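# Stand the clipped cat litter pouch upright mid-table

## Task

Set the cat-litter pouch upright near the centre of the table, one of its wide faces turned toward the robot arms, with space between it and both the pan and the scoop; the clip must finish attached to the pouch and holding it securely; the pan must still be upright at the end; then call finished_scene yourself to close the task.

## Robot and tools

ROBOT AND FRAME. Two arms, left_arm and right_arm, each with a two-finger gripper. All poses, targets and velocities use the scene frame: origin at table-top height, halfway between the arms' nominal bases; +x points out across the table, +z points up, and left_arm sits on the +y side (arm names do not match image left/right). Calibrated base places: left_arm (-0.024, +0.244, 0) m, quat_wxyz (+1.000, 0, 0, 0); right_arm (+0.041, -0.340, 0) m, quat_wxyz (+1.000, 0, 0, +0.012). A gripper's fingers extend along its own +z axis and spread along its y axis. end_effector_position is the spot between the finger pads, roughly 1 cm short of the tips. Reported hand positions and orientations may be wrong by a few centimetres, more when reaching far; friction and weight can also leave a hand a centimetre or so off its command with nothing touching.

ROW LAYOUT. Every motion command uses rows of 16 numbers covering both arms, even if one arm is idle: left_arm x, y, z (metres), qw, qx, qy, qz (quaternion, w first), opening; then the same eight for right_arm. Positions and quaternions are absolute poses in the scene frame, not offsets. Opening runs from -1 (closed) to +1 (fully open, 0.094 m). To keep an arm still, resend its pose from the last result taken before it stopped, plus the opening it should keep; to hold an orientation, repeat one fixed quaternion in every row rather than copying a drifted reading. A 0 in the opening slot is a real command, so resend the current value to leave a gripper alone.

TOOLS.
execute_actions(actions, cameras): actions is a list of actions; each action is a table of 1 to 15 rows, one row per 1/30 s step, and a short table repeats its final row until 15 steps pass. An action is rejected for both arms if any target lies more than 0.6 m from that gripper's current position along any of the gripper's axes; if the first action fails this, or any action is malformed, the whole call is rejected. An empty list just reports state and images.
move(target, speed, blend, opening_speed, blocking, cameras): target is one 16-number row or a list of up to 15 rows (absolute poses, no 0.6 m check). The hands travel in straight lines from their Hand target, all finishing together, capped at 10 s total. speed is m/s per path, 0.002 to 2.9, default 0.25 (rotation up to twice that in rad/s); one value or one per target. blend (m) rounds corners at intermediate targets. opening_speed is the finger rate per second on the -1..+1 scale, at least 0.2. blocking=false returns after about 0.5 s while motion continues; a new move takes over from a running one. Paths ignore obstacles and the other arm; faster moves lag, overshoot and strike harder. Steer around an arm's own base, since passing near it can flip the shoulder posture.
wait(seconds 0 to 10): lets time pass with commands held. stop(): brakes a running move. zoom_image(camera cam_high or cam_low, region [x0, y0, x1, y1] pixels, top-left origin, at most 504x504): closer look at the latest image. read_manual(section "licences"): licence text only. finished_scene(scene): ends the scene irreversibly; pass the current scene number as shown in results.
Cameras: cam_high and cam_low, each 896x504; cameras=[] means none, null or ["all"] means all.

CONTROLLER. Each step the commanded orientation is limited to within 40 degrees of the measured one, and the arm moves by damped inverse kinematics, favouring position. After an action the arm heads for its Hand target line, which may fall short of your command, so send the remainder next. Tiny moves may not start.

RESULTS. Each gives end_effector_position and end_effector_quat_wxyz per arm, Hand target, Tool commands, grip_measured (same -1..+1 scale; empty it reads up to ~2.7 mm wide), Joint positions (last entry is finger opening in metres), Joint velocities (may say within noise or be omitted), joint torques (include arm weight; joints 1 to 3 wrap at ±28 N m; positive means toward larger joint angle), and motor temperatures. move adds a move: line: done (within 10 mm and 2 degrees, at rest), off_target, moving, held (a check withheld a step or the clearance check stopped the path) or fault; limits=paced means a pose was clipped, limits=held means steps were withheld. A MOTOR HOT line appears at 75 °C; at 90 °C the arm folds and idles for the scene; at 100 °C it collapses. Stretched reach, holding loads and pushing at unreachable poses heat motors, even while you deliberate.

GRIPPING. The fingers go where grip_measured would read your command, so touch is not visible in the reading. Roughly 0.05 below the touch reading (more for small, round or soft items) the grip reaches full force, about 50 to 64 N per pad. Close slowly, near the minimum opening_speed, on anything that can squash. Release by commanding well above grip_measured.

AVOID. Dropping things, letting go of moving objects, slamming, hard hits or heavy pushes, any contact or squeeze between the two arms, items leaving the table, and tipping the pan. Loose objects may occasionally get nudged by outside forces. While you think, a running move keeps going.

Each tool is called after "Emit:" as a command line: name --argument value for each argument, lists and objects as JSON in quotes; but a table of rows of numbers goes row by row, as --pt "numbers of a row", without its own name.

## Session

Emit:
execute_actions --actions '[]'

Scene clock: 0.00 s.
left_arm: end_effector_position=(+0.3753, +0.2803, +0.1187) grip_measured=+1.000 end_effector_quat_wxyz=(+0.608, -0.085, +0.784, +0.097) | right_arm: end_effector_position=(+0.4303, -0.3612, +0.1128) grip_measured=+1.000 end_effector_quat_wxyz=(+0.600, +0.083, +0.792, -0.075)
Joint positions: left_arm=[-0.044 1.55 0.377 0.916 -0.3 -0.028 0.094] | right_arm=[0.05 1.509 0.343 0.881 0.291 0.063 0.094]
Joint velocities: within noise
Joint torques (N m): no reading
Motor temperatures (°C): left_arm=[28 29 32 29 28 30 28] | right_arm=[27 32 31 27 26 27 28]
Heat: left arm: 32 °C; right arm: 32 °C.
Hand target: left_arm +0.3767, +0.2804, +0.1227; +0.611, -0.087, +0.781, +0.096 | right_arm +0.4308, -0.3615, +0.1141; +0.600, +0.083, +0.792, -0.076
Tool commands: left_gripper/opening=+1.0 right_gripper/opening=+1.0

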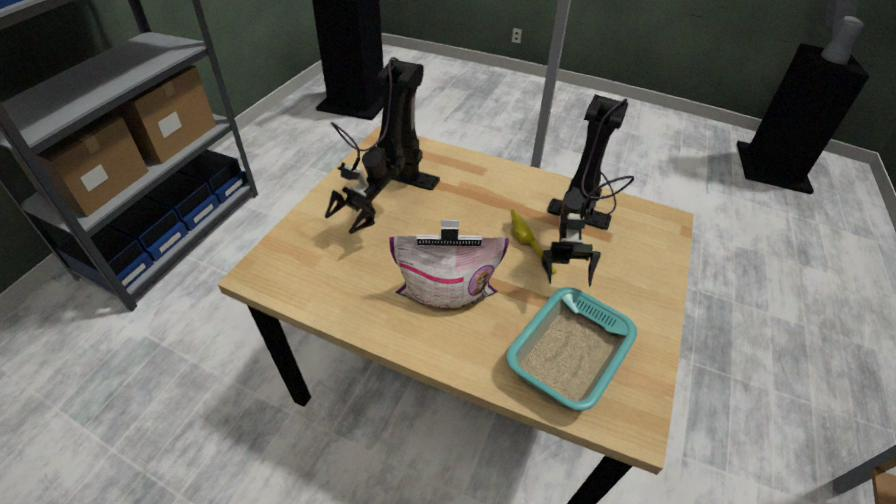

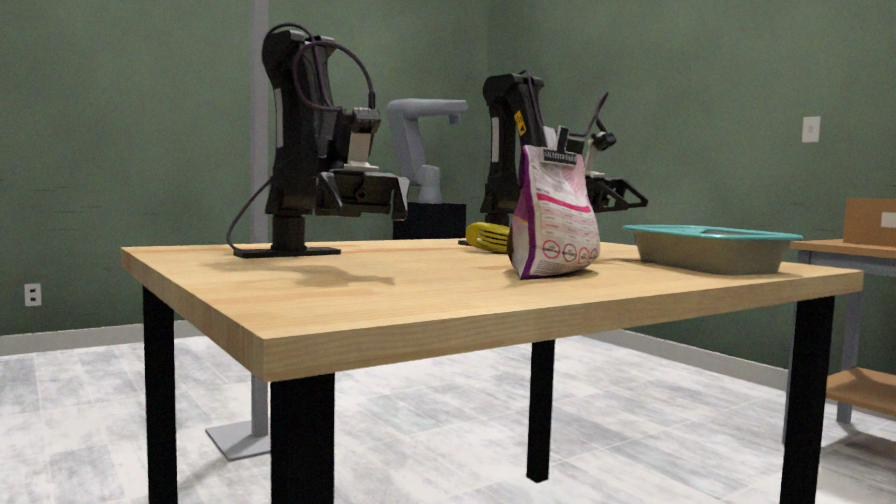

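Emit:
zoom_image --camera "cam_high" --region '[375, 205, 525, 315]'

Emit:
zoom_image --camera "cam_high" --region '[410, 210, 490, 260]'

Emit:
zoom_image --camera "cam_low" --region '[480, 110, 640, 290]'

Emit:
zoom_image --camera "cam_low" --region '[520, 120, 610, 180]'

Emit:
zoom_image --camera "cam_high" --region '[490, 190, 640, 320]'

Scaled by 3.360.

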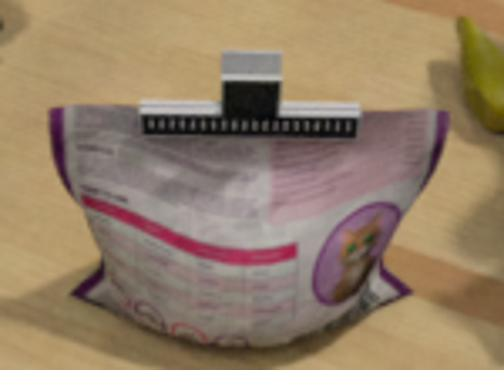

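Scaled by 6.300.

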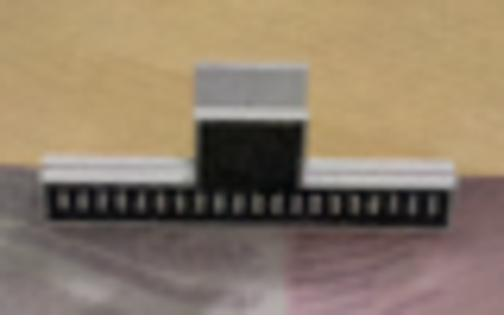

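Scaled by 2.800.

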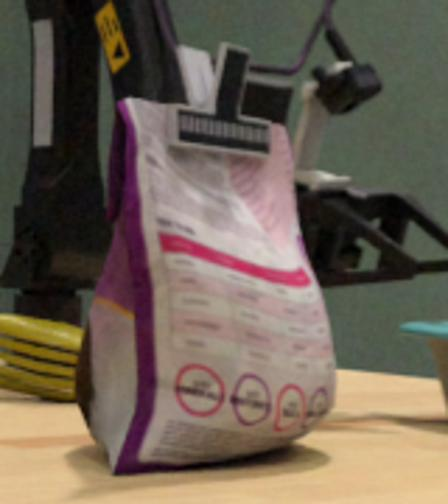

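Scaled by 5.600.

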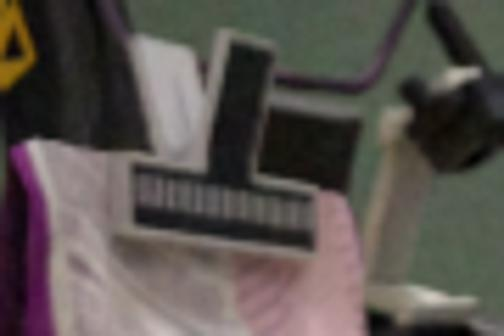

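Scaled by 3.360.

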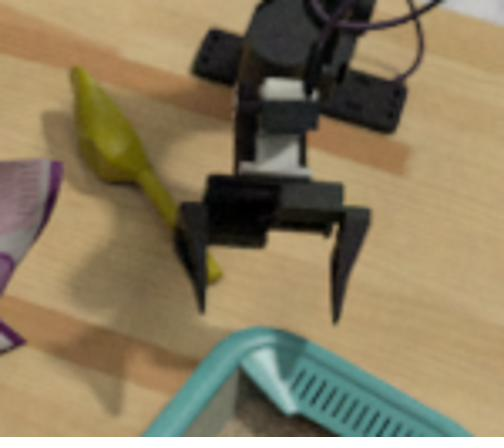

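Emit:
move --pt "0.3767 0.2804 0.1227 0.611 -0.087 0.781 0.096 1 0.33 -0.20 0.30 0.374 -0.196 0.9029 0.0812 0.55" --pt "0.3767 0.2804 0.1227 0.611 -0.087 0.781 0.096 1 0.362 -0.056 0.305 0.374 -0.196 0.9029 0.0812 0.55" --speed 0.3 --blend '[0.05,0]'

Emit:
zoom_image --camera "cam_high" --region '[410, 170, 490, 260]'

Emit:
zoom_image --camera "cam_low" --region '[470, 80, 620, 180]'

Scene clock: 4.23 s.
left_arm: end_effector_position=(+0.3753, +0.2803, +0.1187) grip_measured=+1.000 end_effector_quat_wxyz=(+0.608, -0.085, +0.784, +0.097) | right_arm: end_effector_position=(+0.3601, -0.0552, +0.2982) grip_measured=+0.553 end_effector_quat_wxyz=(+0.369, -0.202, +0.903, +0.084)
Joint positions: left_arm=[-0.044 1.55 0.377 0.916 -0.3 -0.028 0.094] | right_arm=[0.814 1.605 1.752 -0.982 0.274 0.293 0.073]
Joint torques (N m): left_arm=[-0.18 -4.83 6.05 1.9 -0.11 -0.05] | right_arm=[-0.18 -6.11 9.05 1.21 0.23 0.05]
Heat: left arm: 33 °C; right arm: 32 °C.
Hand target: left_arm +0.3767, +0.2804, +0.1228; +0.611, -0.087, +0.781, +0.096 | right_arm +0.3619, -0.0561, +0.3050; +0.374, -0.196, +0.903, +0.081
Off the commanded pose: left_arm 0.004 m, 1 deg | right_arm 0.007 m, 1 deg.
move: done

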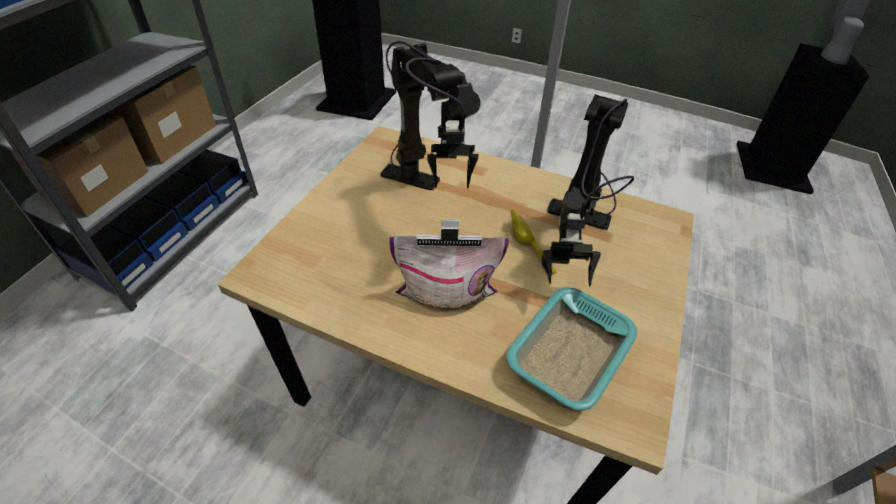

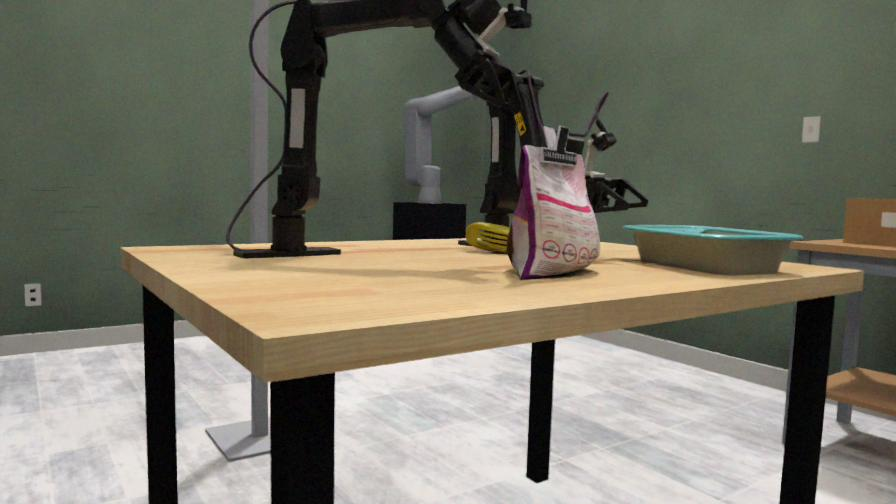

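Scaled by 5.600.

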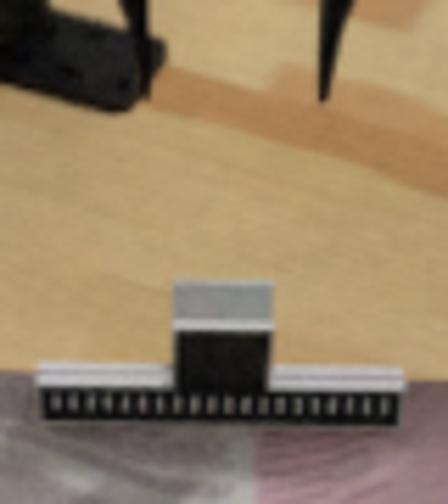

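Scaled by 3.360.

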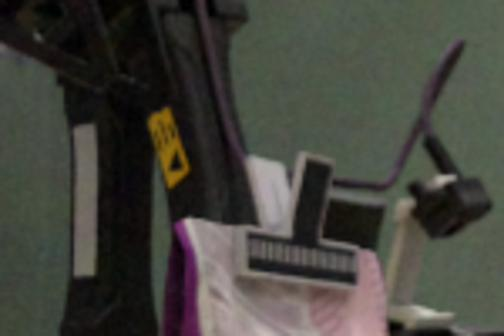

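Emit:
move --target '[0.3767,0.2804,0.1227,0.611,-0.087,0.781,0.096,1, 0.436,-0.030,0.234,0.374,-0.196,0.9029,0.0812,0.55]' --speed 0.1

Emit:
zoom_image --camera "cam_high" --region '[410, 170, 490, 260]'

Emit:
zoom_image --camera "cam_low" --region '[490, 80, 640, 180]'

Scene clock: 6.27 s.
left_arm: end_effector_position=(+0.3753, +0.2803, +0.1187) grip_measured=+1.000 end_effector_quat_wxyz=(+0.608, -0.085, +0.784, +0.097) | right_arm: end_effector_position=(+0.4332, -0.0287, +0.2439) grip_measured=+0.553 end_effector_quat_wxyz=(+0.380, -0.194, +0.900, +0.086)
Joint positions: left_arm=[-0.044 1.55 0.377 0.916 -0.3 -0.028 0.094] | right_arm=[0.723 1.798 1.726 -0.723 0.222 0.231 0.073]
Joint torques (N m): left_arm=[-0.13 -4.96 6.11 1.89 -0.11 -0.01] | right_arm=[-0.64 -7.95 5.82 1.48 -0.01 -0.11]
Heat: left arm: 33 °C; right arm: 33 °C.
Hand target: left_arm +0.3767, +0.2804, +0.1228; +0.611, -0.087, +0.781, +0.096 | right_arm +0.4359, -0.0301, +0.2341; +0.374, -0.196, +0.903, +0.081
Off the commanded pose: left_arm 0.004 m, 1 deg | right_arm 0.010 m, 1 deg.
move: done

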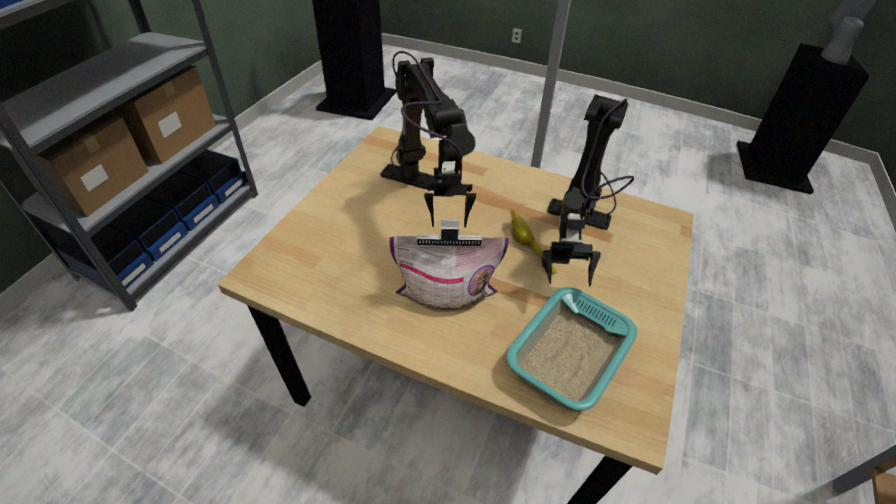

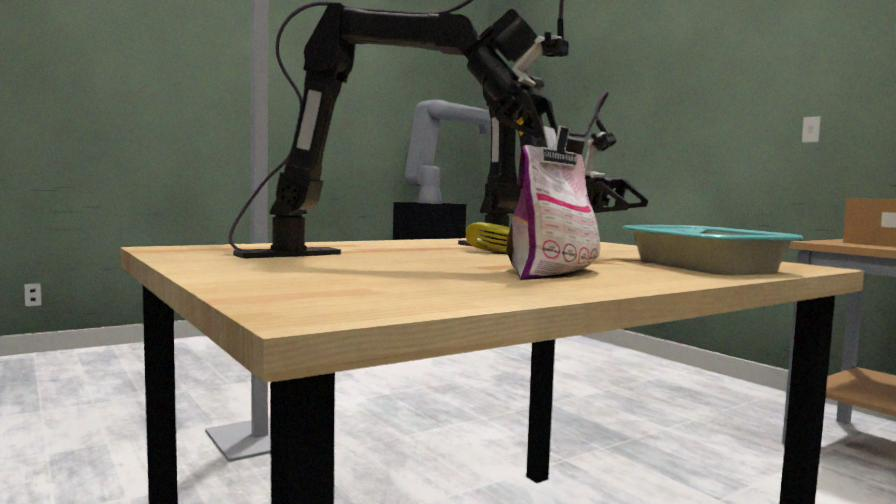

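Scaled by 5.600.

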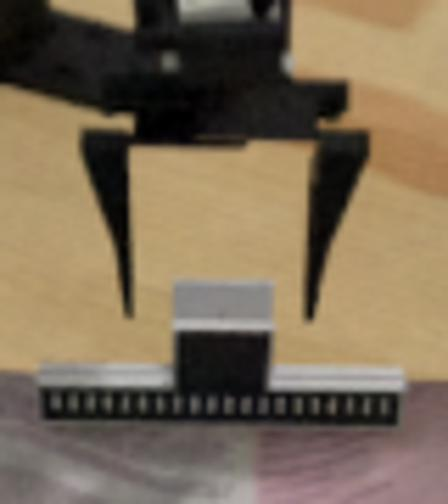

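Scaled by 3.360.

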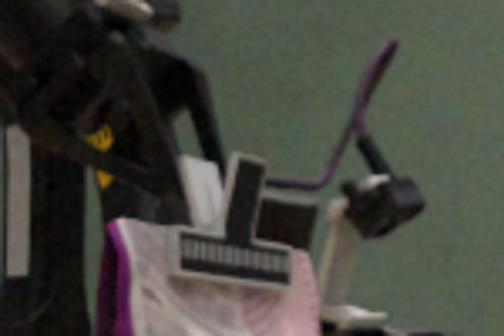

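Emit:
move --target '[0.3767,0.2804,0.1227,0.611,-0.087,0.781,0.096,1, 0.437,-0.030,0.213,0.374,-0.196,0.9029,0.0812,0.55]' --speed 0.08

Emit:
zoom_image --camera "cam_high" --region '[410, 170, 490, 260]'

Emit:
zoom_image --camera "cam_low" --region '[490, 80, 640, 180]'

Scene clock: 7.50 s.
left_arm: end_effector_position=(+0.3753, +0.2803, +0.1187) grip_measured=+1.000 end_effector_quat_wxyz=(+0.608, -0.085, +0.784, +0.097) | right_arm: end_effector_position=(+0.4349, -0.0268, +0.2219) grip_measured=+0.553 end_effector_quat_wxyz=(+0.379, -0.195, +0.900, +0.086)
Joint positions: left_arm=[-0.044 1.55 0.377 0.916 -0.3 -0.028 0.094] | right_arm=[0.723 1.798 1.64 -0.638 0.22 0.23 0.073]
Joint torques (N m): left_arm=[-0.03 -5.01 5.85 1.89 -0.1 -0.03] | right_arm=[-1.07 -8.34 5.82 1.54 0.04 -0.11]
Heat: left arm: 33 °C; right arm: 33 °C.
Hand target: left_arm +0.3767, +0.2804, +0.1228; +0.611, -0.087, +0.781, +0.096 | right_arm +0.4369, -0.0301, +0.2130; +0.374, -0.196, +0.903, +0.081
Off the commanded pose: left_arm 0.004 m, 1 deg | right_arm 0.010 m, 1 deg.
move: done

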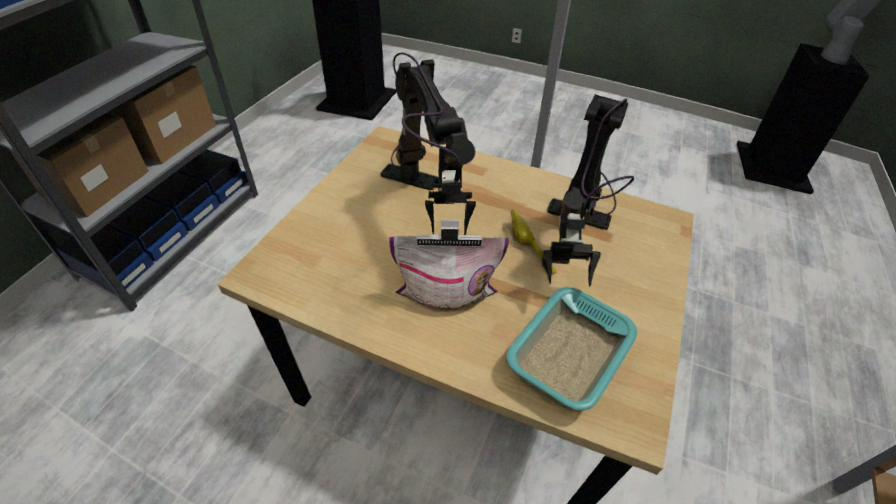

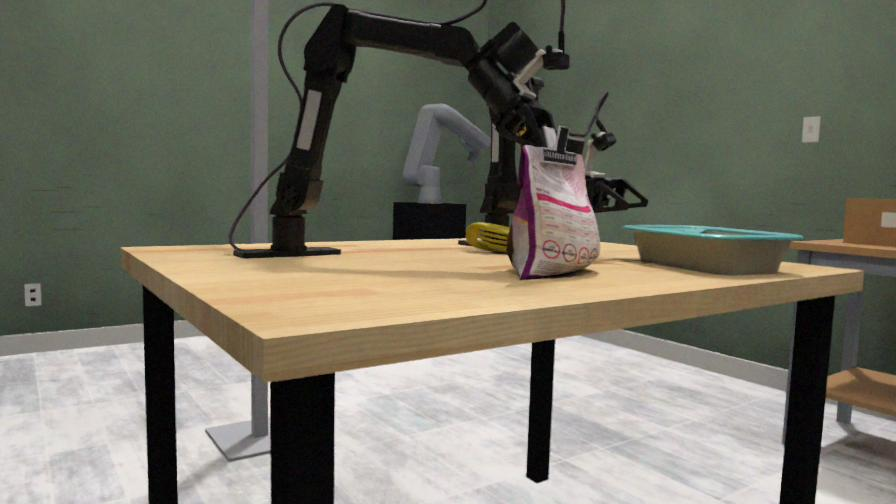

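Scaled by 5.600.

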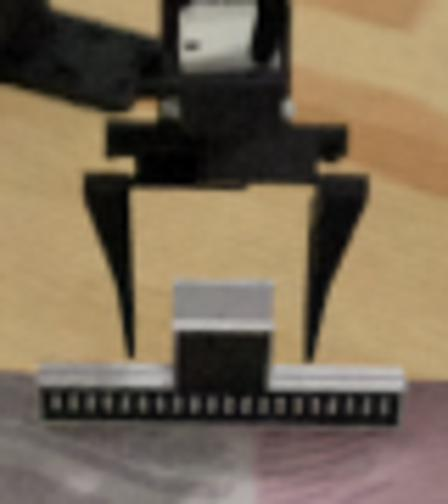

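Scaled by 3.360.

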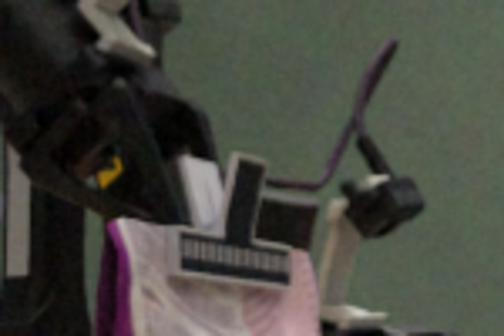

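Emit:
move --target '[0.3767,0.2804,0.1227,0.611,-0.087,0.781,0.096,1, 0.441,-0.029,0.215,0.374,-0.196,0.9029,0.0812,-0.6]' --speed 0.08 --opening_speed 0.6

Emit:
zoom_image --camera "cam_high" --region '[410, 170, 490, 260]'

Emit:
zoom_image --camera "cam_low" --region '[490, 80, 640, 180]'

Scene clock: 9.83 s.
left_arm: end_effector_position=(+0.3753, +0.2803, +0.1187) grip_measured=+1.000 end_effector_quat_wxyz=(+0.608, -0.085, +0.784, +0.097) | right_arm: end_effector_position=(+0.4367, -0.0290, +0.2218) grip_measured=-0.598 end_effector_quat_wxyz=(+0.379, -0.195, +0.901, +0.085)
Joint positions: left_arm=[-0.044 1.55 0.377 0.916 -0.3 -0.028 0.094] | right_arm=[0.716 1.798 1.64 -0.638 0.217 0.225 0.019]
Joint torques (N m): left_arm=[-0.1 -4.94 6.15 1.92 -0.09 -0.02] | right_arm=[-0.84 -7.38 7.65 1.45 0.03 -0.09]
Heat: left arm: 33 °C; right arm: 34 °C.
Hand target: left_arm +0.3767, +0.2804, +0.1228; +0.611, -0.087, +0.781, +0.096 | right_arm +0.4409, -0.0292, +0.2149; +0.374, -0.196, +0.903, +0.081
Off the commanded pose: left_arm 0.004 m, 1 deg | right_arm 0.008 m, 1 deg.
move: done

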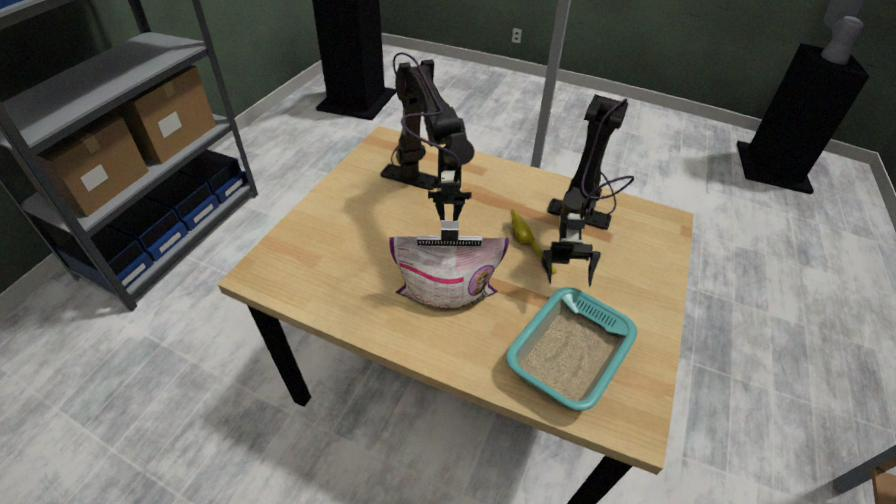

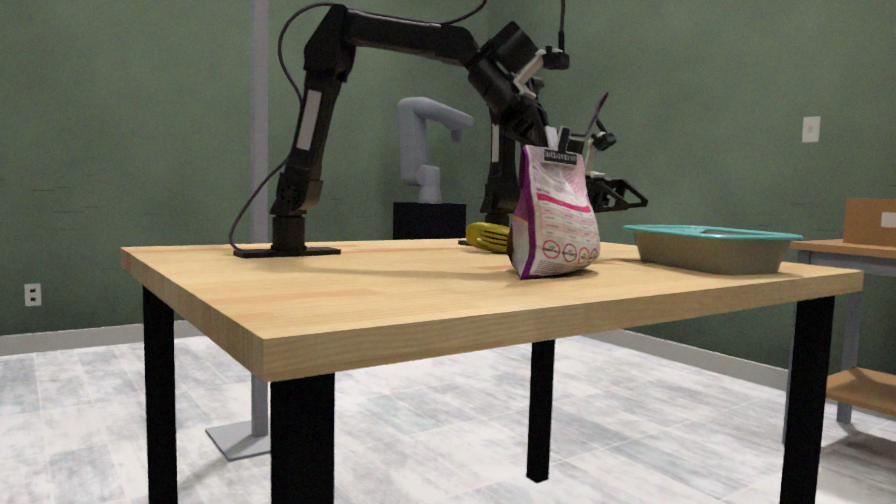

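Scaled by 5.600.

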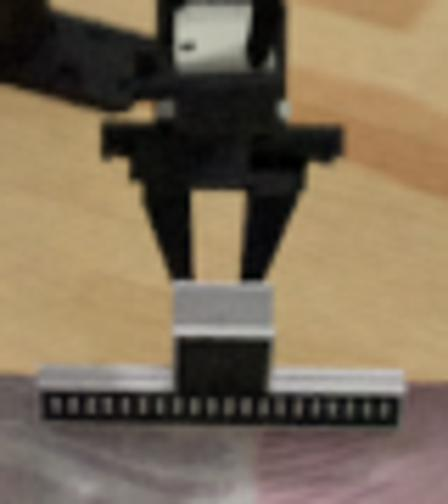

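Scaled by 3.360.

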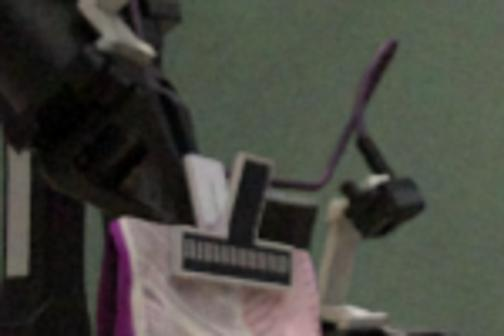

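Emit:
move --pt "0.3767 0.2804 0.1227 0.611 -0.087 0.781 0.096 1 0.441 -0.029 0.215 0.374 -0.196 0.9029 0.0812 0.55" --pt "0.3767 0.2804 0.1227 0.611 -0.087 0.781 0.096 1 0.432 -0.032 0.25 0.374 -0.196 0.9029 0.0812 0.55" --pt "0.3767 0.2804 0.1227 0.611 -0.087 0.781 0.096 1 0.453 -0.023 0.240 0.374 -0.196 0.9029 0.0812 0.55" --speed 0.08 --opening_speed 1.5

Emit:
zoom_image --camera "cam_high" --region '[410, 170, 490, 260]'

Emit:
zoom_image --camera "cam_low" --region '[490, 80, 640, 180]'

Scene clock: 12.73 s.
left_arm: end_effector_position=(+0.3753, +0.2803, +0.1187) grip_measured=+1.000 end_effector_quat_wxyz=(+0.608, -0.085, +0.784, +0.097) | right_arm: end_effector_position=(+0.4483, -0.0232, +0.2349) grip_measured=+0.548 end_effector_quat_wxyz=(+0.371, -0.197, +0.904, +0.081)
Joint positions: left_arm=[-0.044 1.55 0.377 0.916 -0.3 -0.028 0.094] | right_arm=[0.707 1.872 1.8 -0.743 0.211 0.219 0.073]
Joint torques (N m): left_arm=[-0.1 -5 6.12 1.88 -0.09 0] | right_arm=[-0.64 -8.46 9.59 1.27 -0.03 -0.12]
Heat: left arm: 33 °C; right arm: 34 °C.
Hand target: left_arm +0.3767, +0.2804, +0.1228; +0.611, -0.087, +0.781, +0.096 | right_arm +0.4530, -0.0231, +0.2401; +0.374, -0.196, +0.903, +0.081
Off the commanded pose: left_arm 0.004 m, 1 deg | right_arm 0.007 m, 0 deg.
move: done

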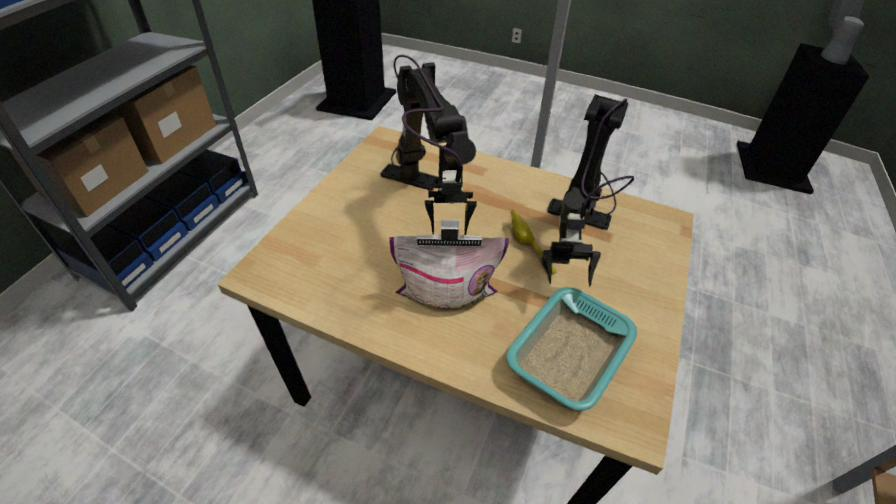

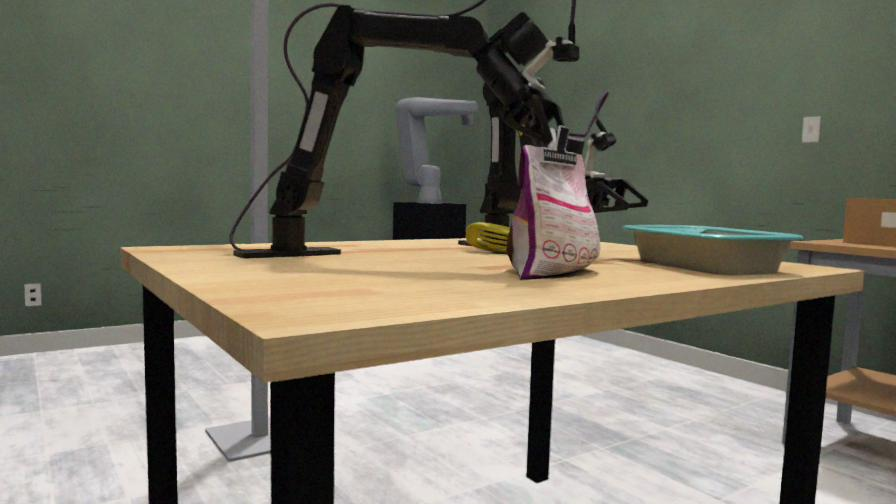

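Scaled by 5.600.

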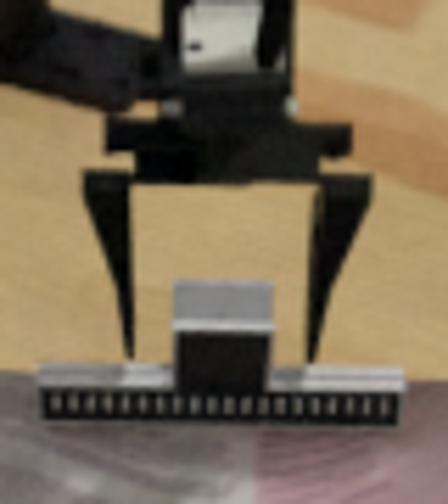

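Scaled by 3.360.

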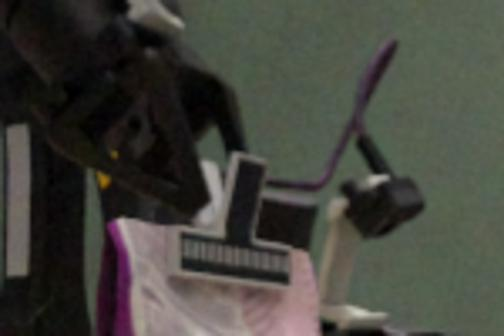

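Emit:
move --target '[0.3767,0.2804,0.1227,0.611,-0.087,0.781,0.096,1, 0.455,-0.023,0.240,0.374,-0.196,0.9029,0.0812,-0.6]' --speed 0.08 --opening_speed 0.7

Emit:
zoom_image --camera "cam_high" --region '[410, 170, 490, 260]'

Emit:
zoom_image --camera "cam_low" --region '[490, 80, 640, 180]'

Scene clock: 14.77 s.
left_arm: end_effector_position=(+0.3753, +0.2803, +0.1187) grip_measured=+1.000 end_effector_quat_wxyz=(+0.608, -0.085, +0.784, +0.097) | right_arm: end_effector_position=(+0.4492, -0.0226, +0.2380) grip_measured=-0.174 end_effector_quat_wxyz=(+0.373, -0.197, +0.903, +0.084)
Joint positions: left_arm=[-0.044 1.55 0.377 0.916 -0.3 -0.028 0.094] | right_arm=[0.705 1.872 1.808 -0.744 0.206 0.216 0.039]
Joint torques (N m): left_arm=[0.05 -4.92 6.06 1.9 -0.1 -0.05] | right_arm=[-0.85 -7.92 9.47 1.29 0.11 -0.06]
Heat: left arm: 33 °C; right arm: 35 °C.
Hand target: left_arm +0.3767, +0.2804, +0.1228; +0.611, -0.087, +0.781, +0.096 | right_arm +0.4549, -0.0231, +0.2399; +0.374, -0.196, +0.903, +0.081
Off the commanded pose: left_arm 0.004 m, 1 deg | right_arm 0.006 m, 0 deg.
move: done

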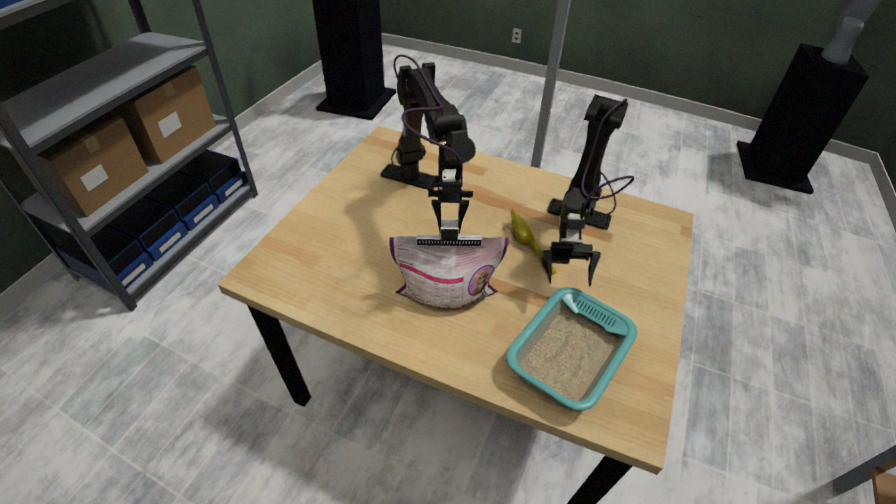

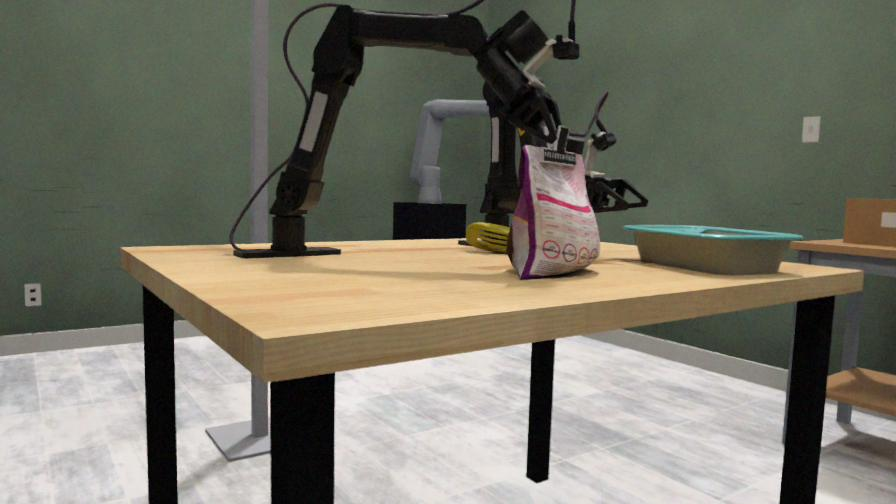

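Scaled by 5.600.

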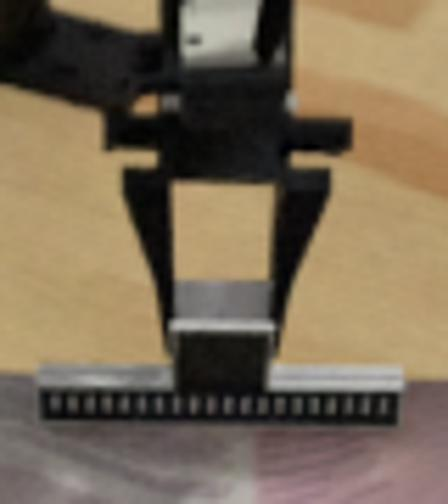

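Scaled by 3.360.

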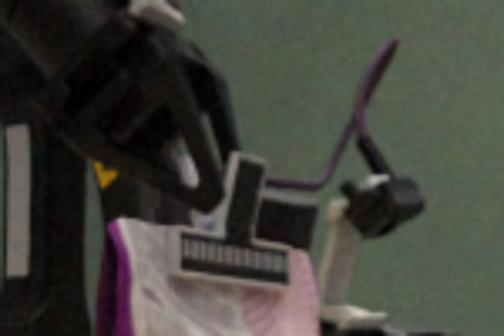

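Emit:
move --pt "0.3767 0.2804 0.1227 0.611 -0.087 0.781 0.096 1 0.450 -0.023 0.270 0.374 -0.196 0.9029 0.0812 -0.6" --pt "0.3767 0.2804 0.1227 0.611 -0.087 0.781 0.096 1 0.385 -0.02 0.273 0.3812 -0.0806 0.9204 0.0334 -0.6" --speed '[0.08,0.09]'

Emit:
zoom_image --camera "cam_high" --region '[370, 170, 540, 320]'

Emit:
zoom_image --camera "cam_low" --region '[450, 90, 640, 290]'

Scene clock: 17.47 s.
left_arm: end_effector_position=(+0.3753, +0.2803, +0.1187) grip_measured=+1.000 end_effector_quat_wxyz=(+0.608, -0.085, +0.784, +0.097) | right_arm: end_effector_position=(+0.3877, -0.0216, +0.2384) grip_measured=-0.175 end_effector_quat_wxyz=(+0.343, -0.089, +0.935, +0.011)
Joint positions: left_arm=[-0.044 1.55 0.377 0.916 -0.3 -0.028 0.094] | right_arm=[0.89 1.891 1.914 -1.056 0.474 0.591 0.039]
Joint torques (N m): left_arm=[-0.18 -4.88 6.01 1.87 -0.08 -0.05] | right_arm=[1.4 -13.55 7.83 1.23 0.6 -0.04]
Heat: left arm: 33 °C; right arm: 36 °C.
Hand target: left_arm +0.3767, +0.2804, +0.1228; +0.611, -0.087, +0.781, +0.096 | right_arm +0.3844, -0.0210, +0.2725; +0.380, -0.080, +0.921, +0.034
Off the commanded pose: left_arm 0.004 m, 1 deg | right_arm 0.035 m, 5 deg.
move: off_target (right_arm)

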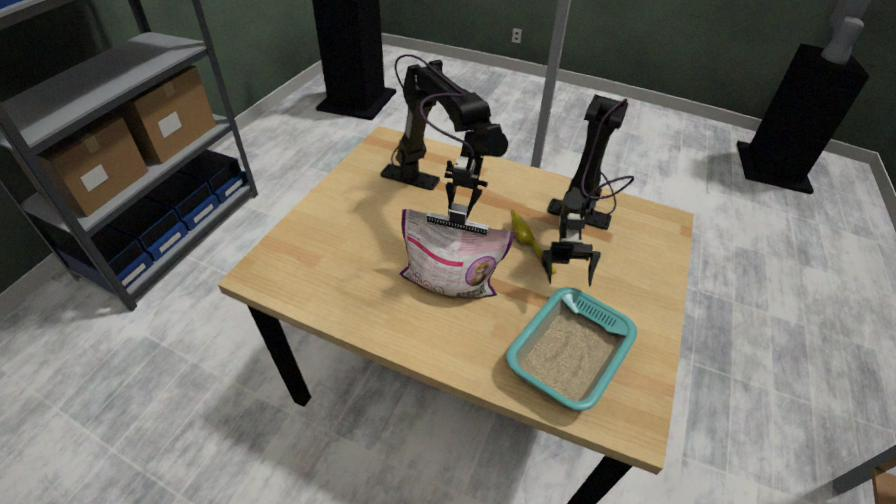

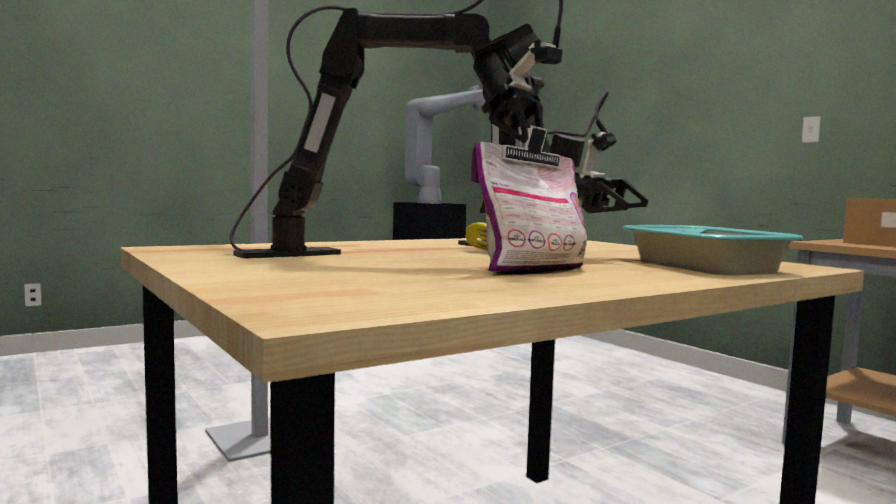

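Scaled by 2.965.

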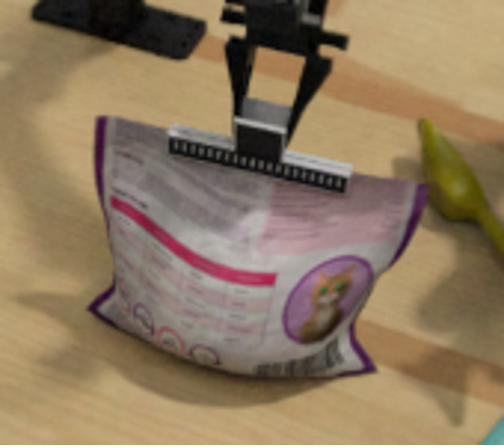

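Scaled by 2.520.

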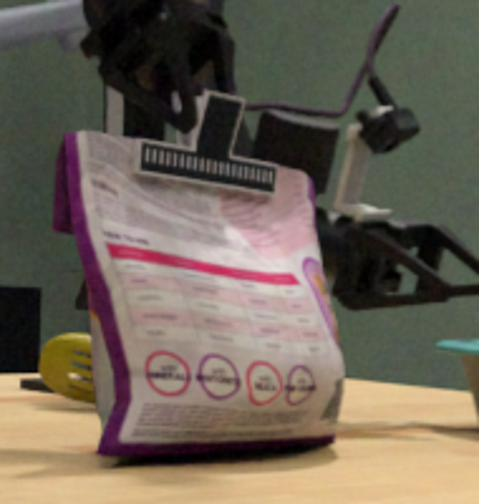

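Emit:
move --target '[0.3767,0.2804,0.1227,0.611,-0.087,0.781,0.096,1, 0.285,-0.010,0.270,0.3826,0.0242,0.9236,-0.01,-0.6]' --speed 0.09

Emit:
zoom_image --camera "cam_high" --region '[370, 150, 540, 300]'

Emit:
zoom_image --camera "cam_low" --region '[420, 90, 620, 290]'

Scene clock: 19.70 s.
left_arm: end_effector_position=(+0.3753, +0.2803, +0.1187) grip_measured=+1.000 end_effector_quat_wxyz=(+0.608, -0.085, +0.784, +0.097) | right_arm: end_effector_position=(+0.2770, -0.0108, +0.2432) grip_measured=-0.176 end_effector_quat_wxyz=(+0.341, +0.013, +0.940, -0.018)
Joint positions: left_arm=[-0.044 1.55 0.377 0.916 -0.3 -0.028 0.094] | right_arm=[1.196 1.889 1.967 -1.419 0.663 1.168 0.039]
Joint torques (N m): left_arm=[-0.09 -4.93 6.01 1.88 -0.08 -0.06] | right_arm=[1.02 -9.18 10.54 0.44 1.24 0.06]
Motor temperatures (°C): left_arm=[28 30 33 34 28 30 28] | right_arm=[27 37 35 31 26 27 28]
Heat: left arm: 34 °C; right arm: 37 °C.
Hand target: left_arm +0.3767, +0.2804, +0.1228; +0.611, -0.087, +0.781, +0.096 | right_arm +0.2840, -0.0111, +0.2697; +0.382, +0.024, +0.924, -0.008
Off the commanded pose: left_arm 0.004 m, 1 deg | right_arm 0.028 m, 5 deg.
move: off_target (right_arm)

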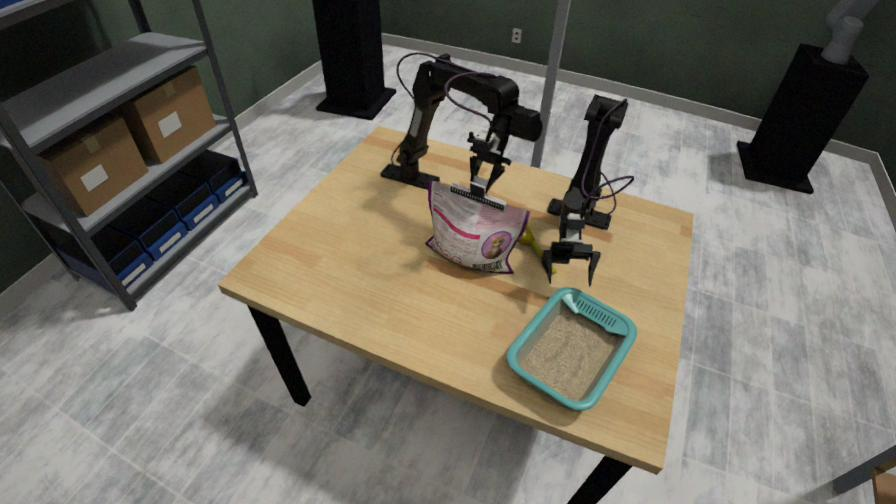

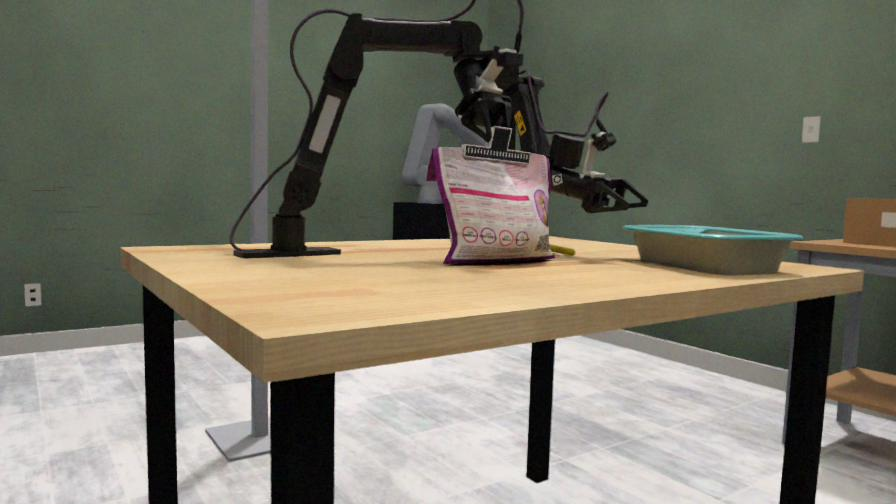

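Scaled by 2.965.

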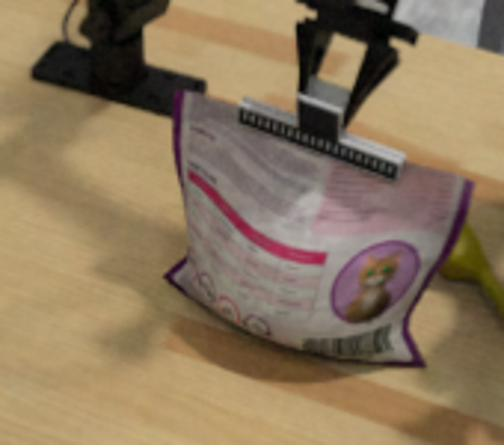

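Scaled by 2.520.

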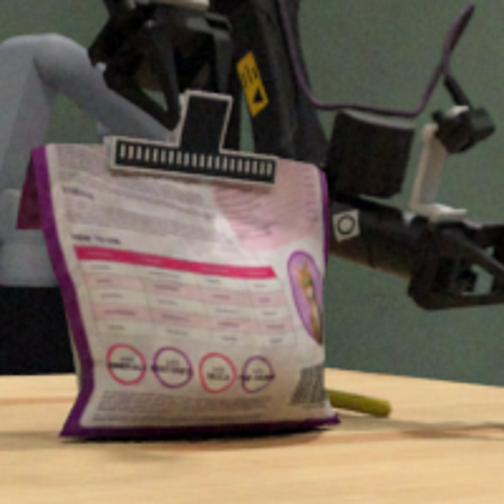

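Emit:
move --pt "0.3767 0.2804 0.1227 0.611 -0.087 0.781 0.096 1 0.308 -0.011 0.258 0.3826 0.0242 0.9236 -0.01 -0.6" --pt "0.3767 0.2804 0.1227 0.611 -0.087 0.781 0.096 1 0.312 -0.012 0.240 0.3826 0.0242 0.9236 -0.01 -0.6" --speed 0.05

Emit:
zoom_image --camera "cam_high" --region '[370, 150, 540, 300]'

Emit:
zoom_image --camera "cam_low" --region '[420, 90, 620, 290]'

Scene clock: 21.33 s.
left_arm: end_effector_position=(+0.3753, +0.2803, +0.1187) grip_measured=+1.000 end_effector_quat_wxyz=(+0.608, -0.085, +0.784, +0.097) | right_arm: end_effector_position=(+0.3081, -0.0098, +0.2354) grip_measured=-0.176 end_effector_quat_wxyz=(+0.373, +0.016, +0.928, -0.019)
Joint positions: left_arm=[-0.044 1.55 0.377 0.916 -0.3 -0.028 0.094] | right_arm=[1.141 1.886 1.891 -1.268 0.712 1.085 0.039]
Joint torques (N m): left_arm=[0.06 -4.82 6.05 1.95 -0.08 -0.05] | right_arm=[-0.81 -10.48 4.63 0.93 0.49 -0.07]
Heat: left arm: 34 °C; right arm: 37 °C.
Hand target: left_arm +0.3767, +0.2804, +0.1228; +0.611, -0.087, +0.781, +0.096 | right_arm +0.3119, -0.0121, +0.2400; +0.382, +0.024, +0.924, -0.011
Off the commanded pose: left_arm 0.004 m, 1 deg | right_arm 0.006 m, 2 deg.
move: done

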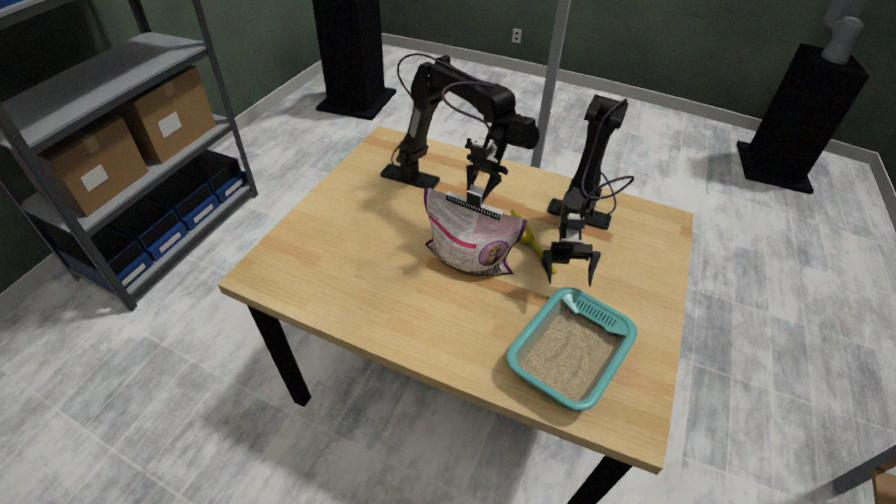

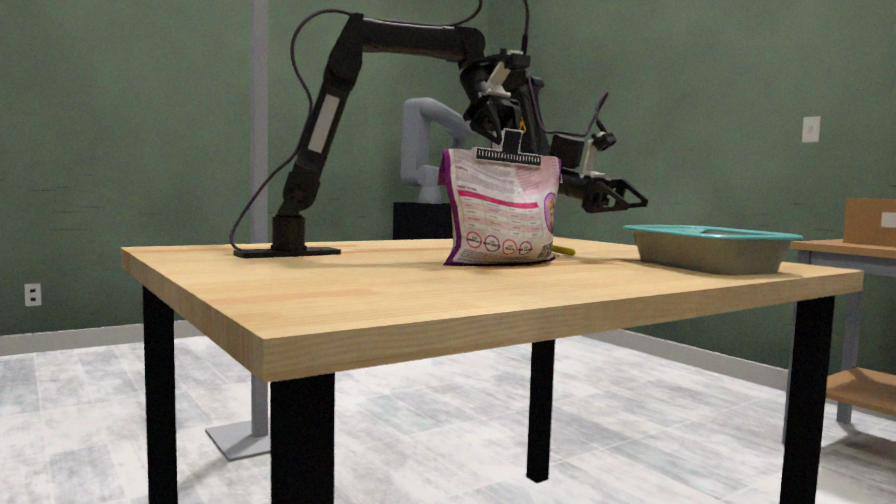

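Scaled by 2.965.

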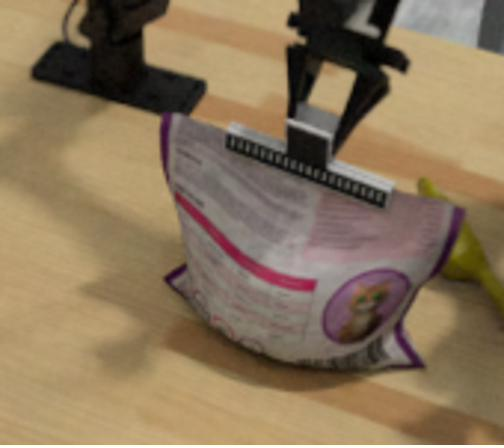

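Scaled by 2.520.

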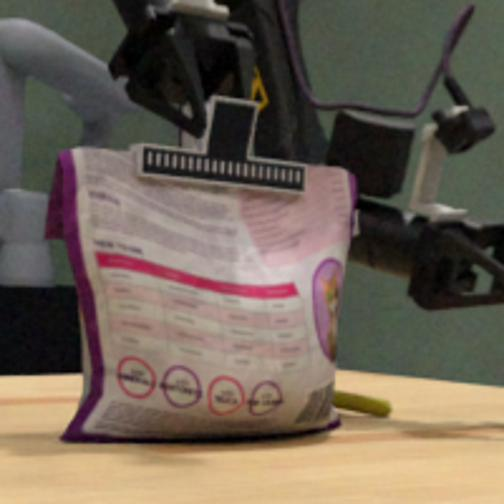

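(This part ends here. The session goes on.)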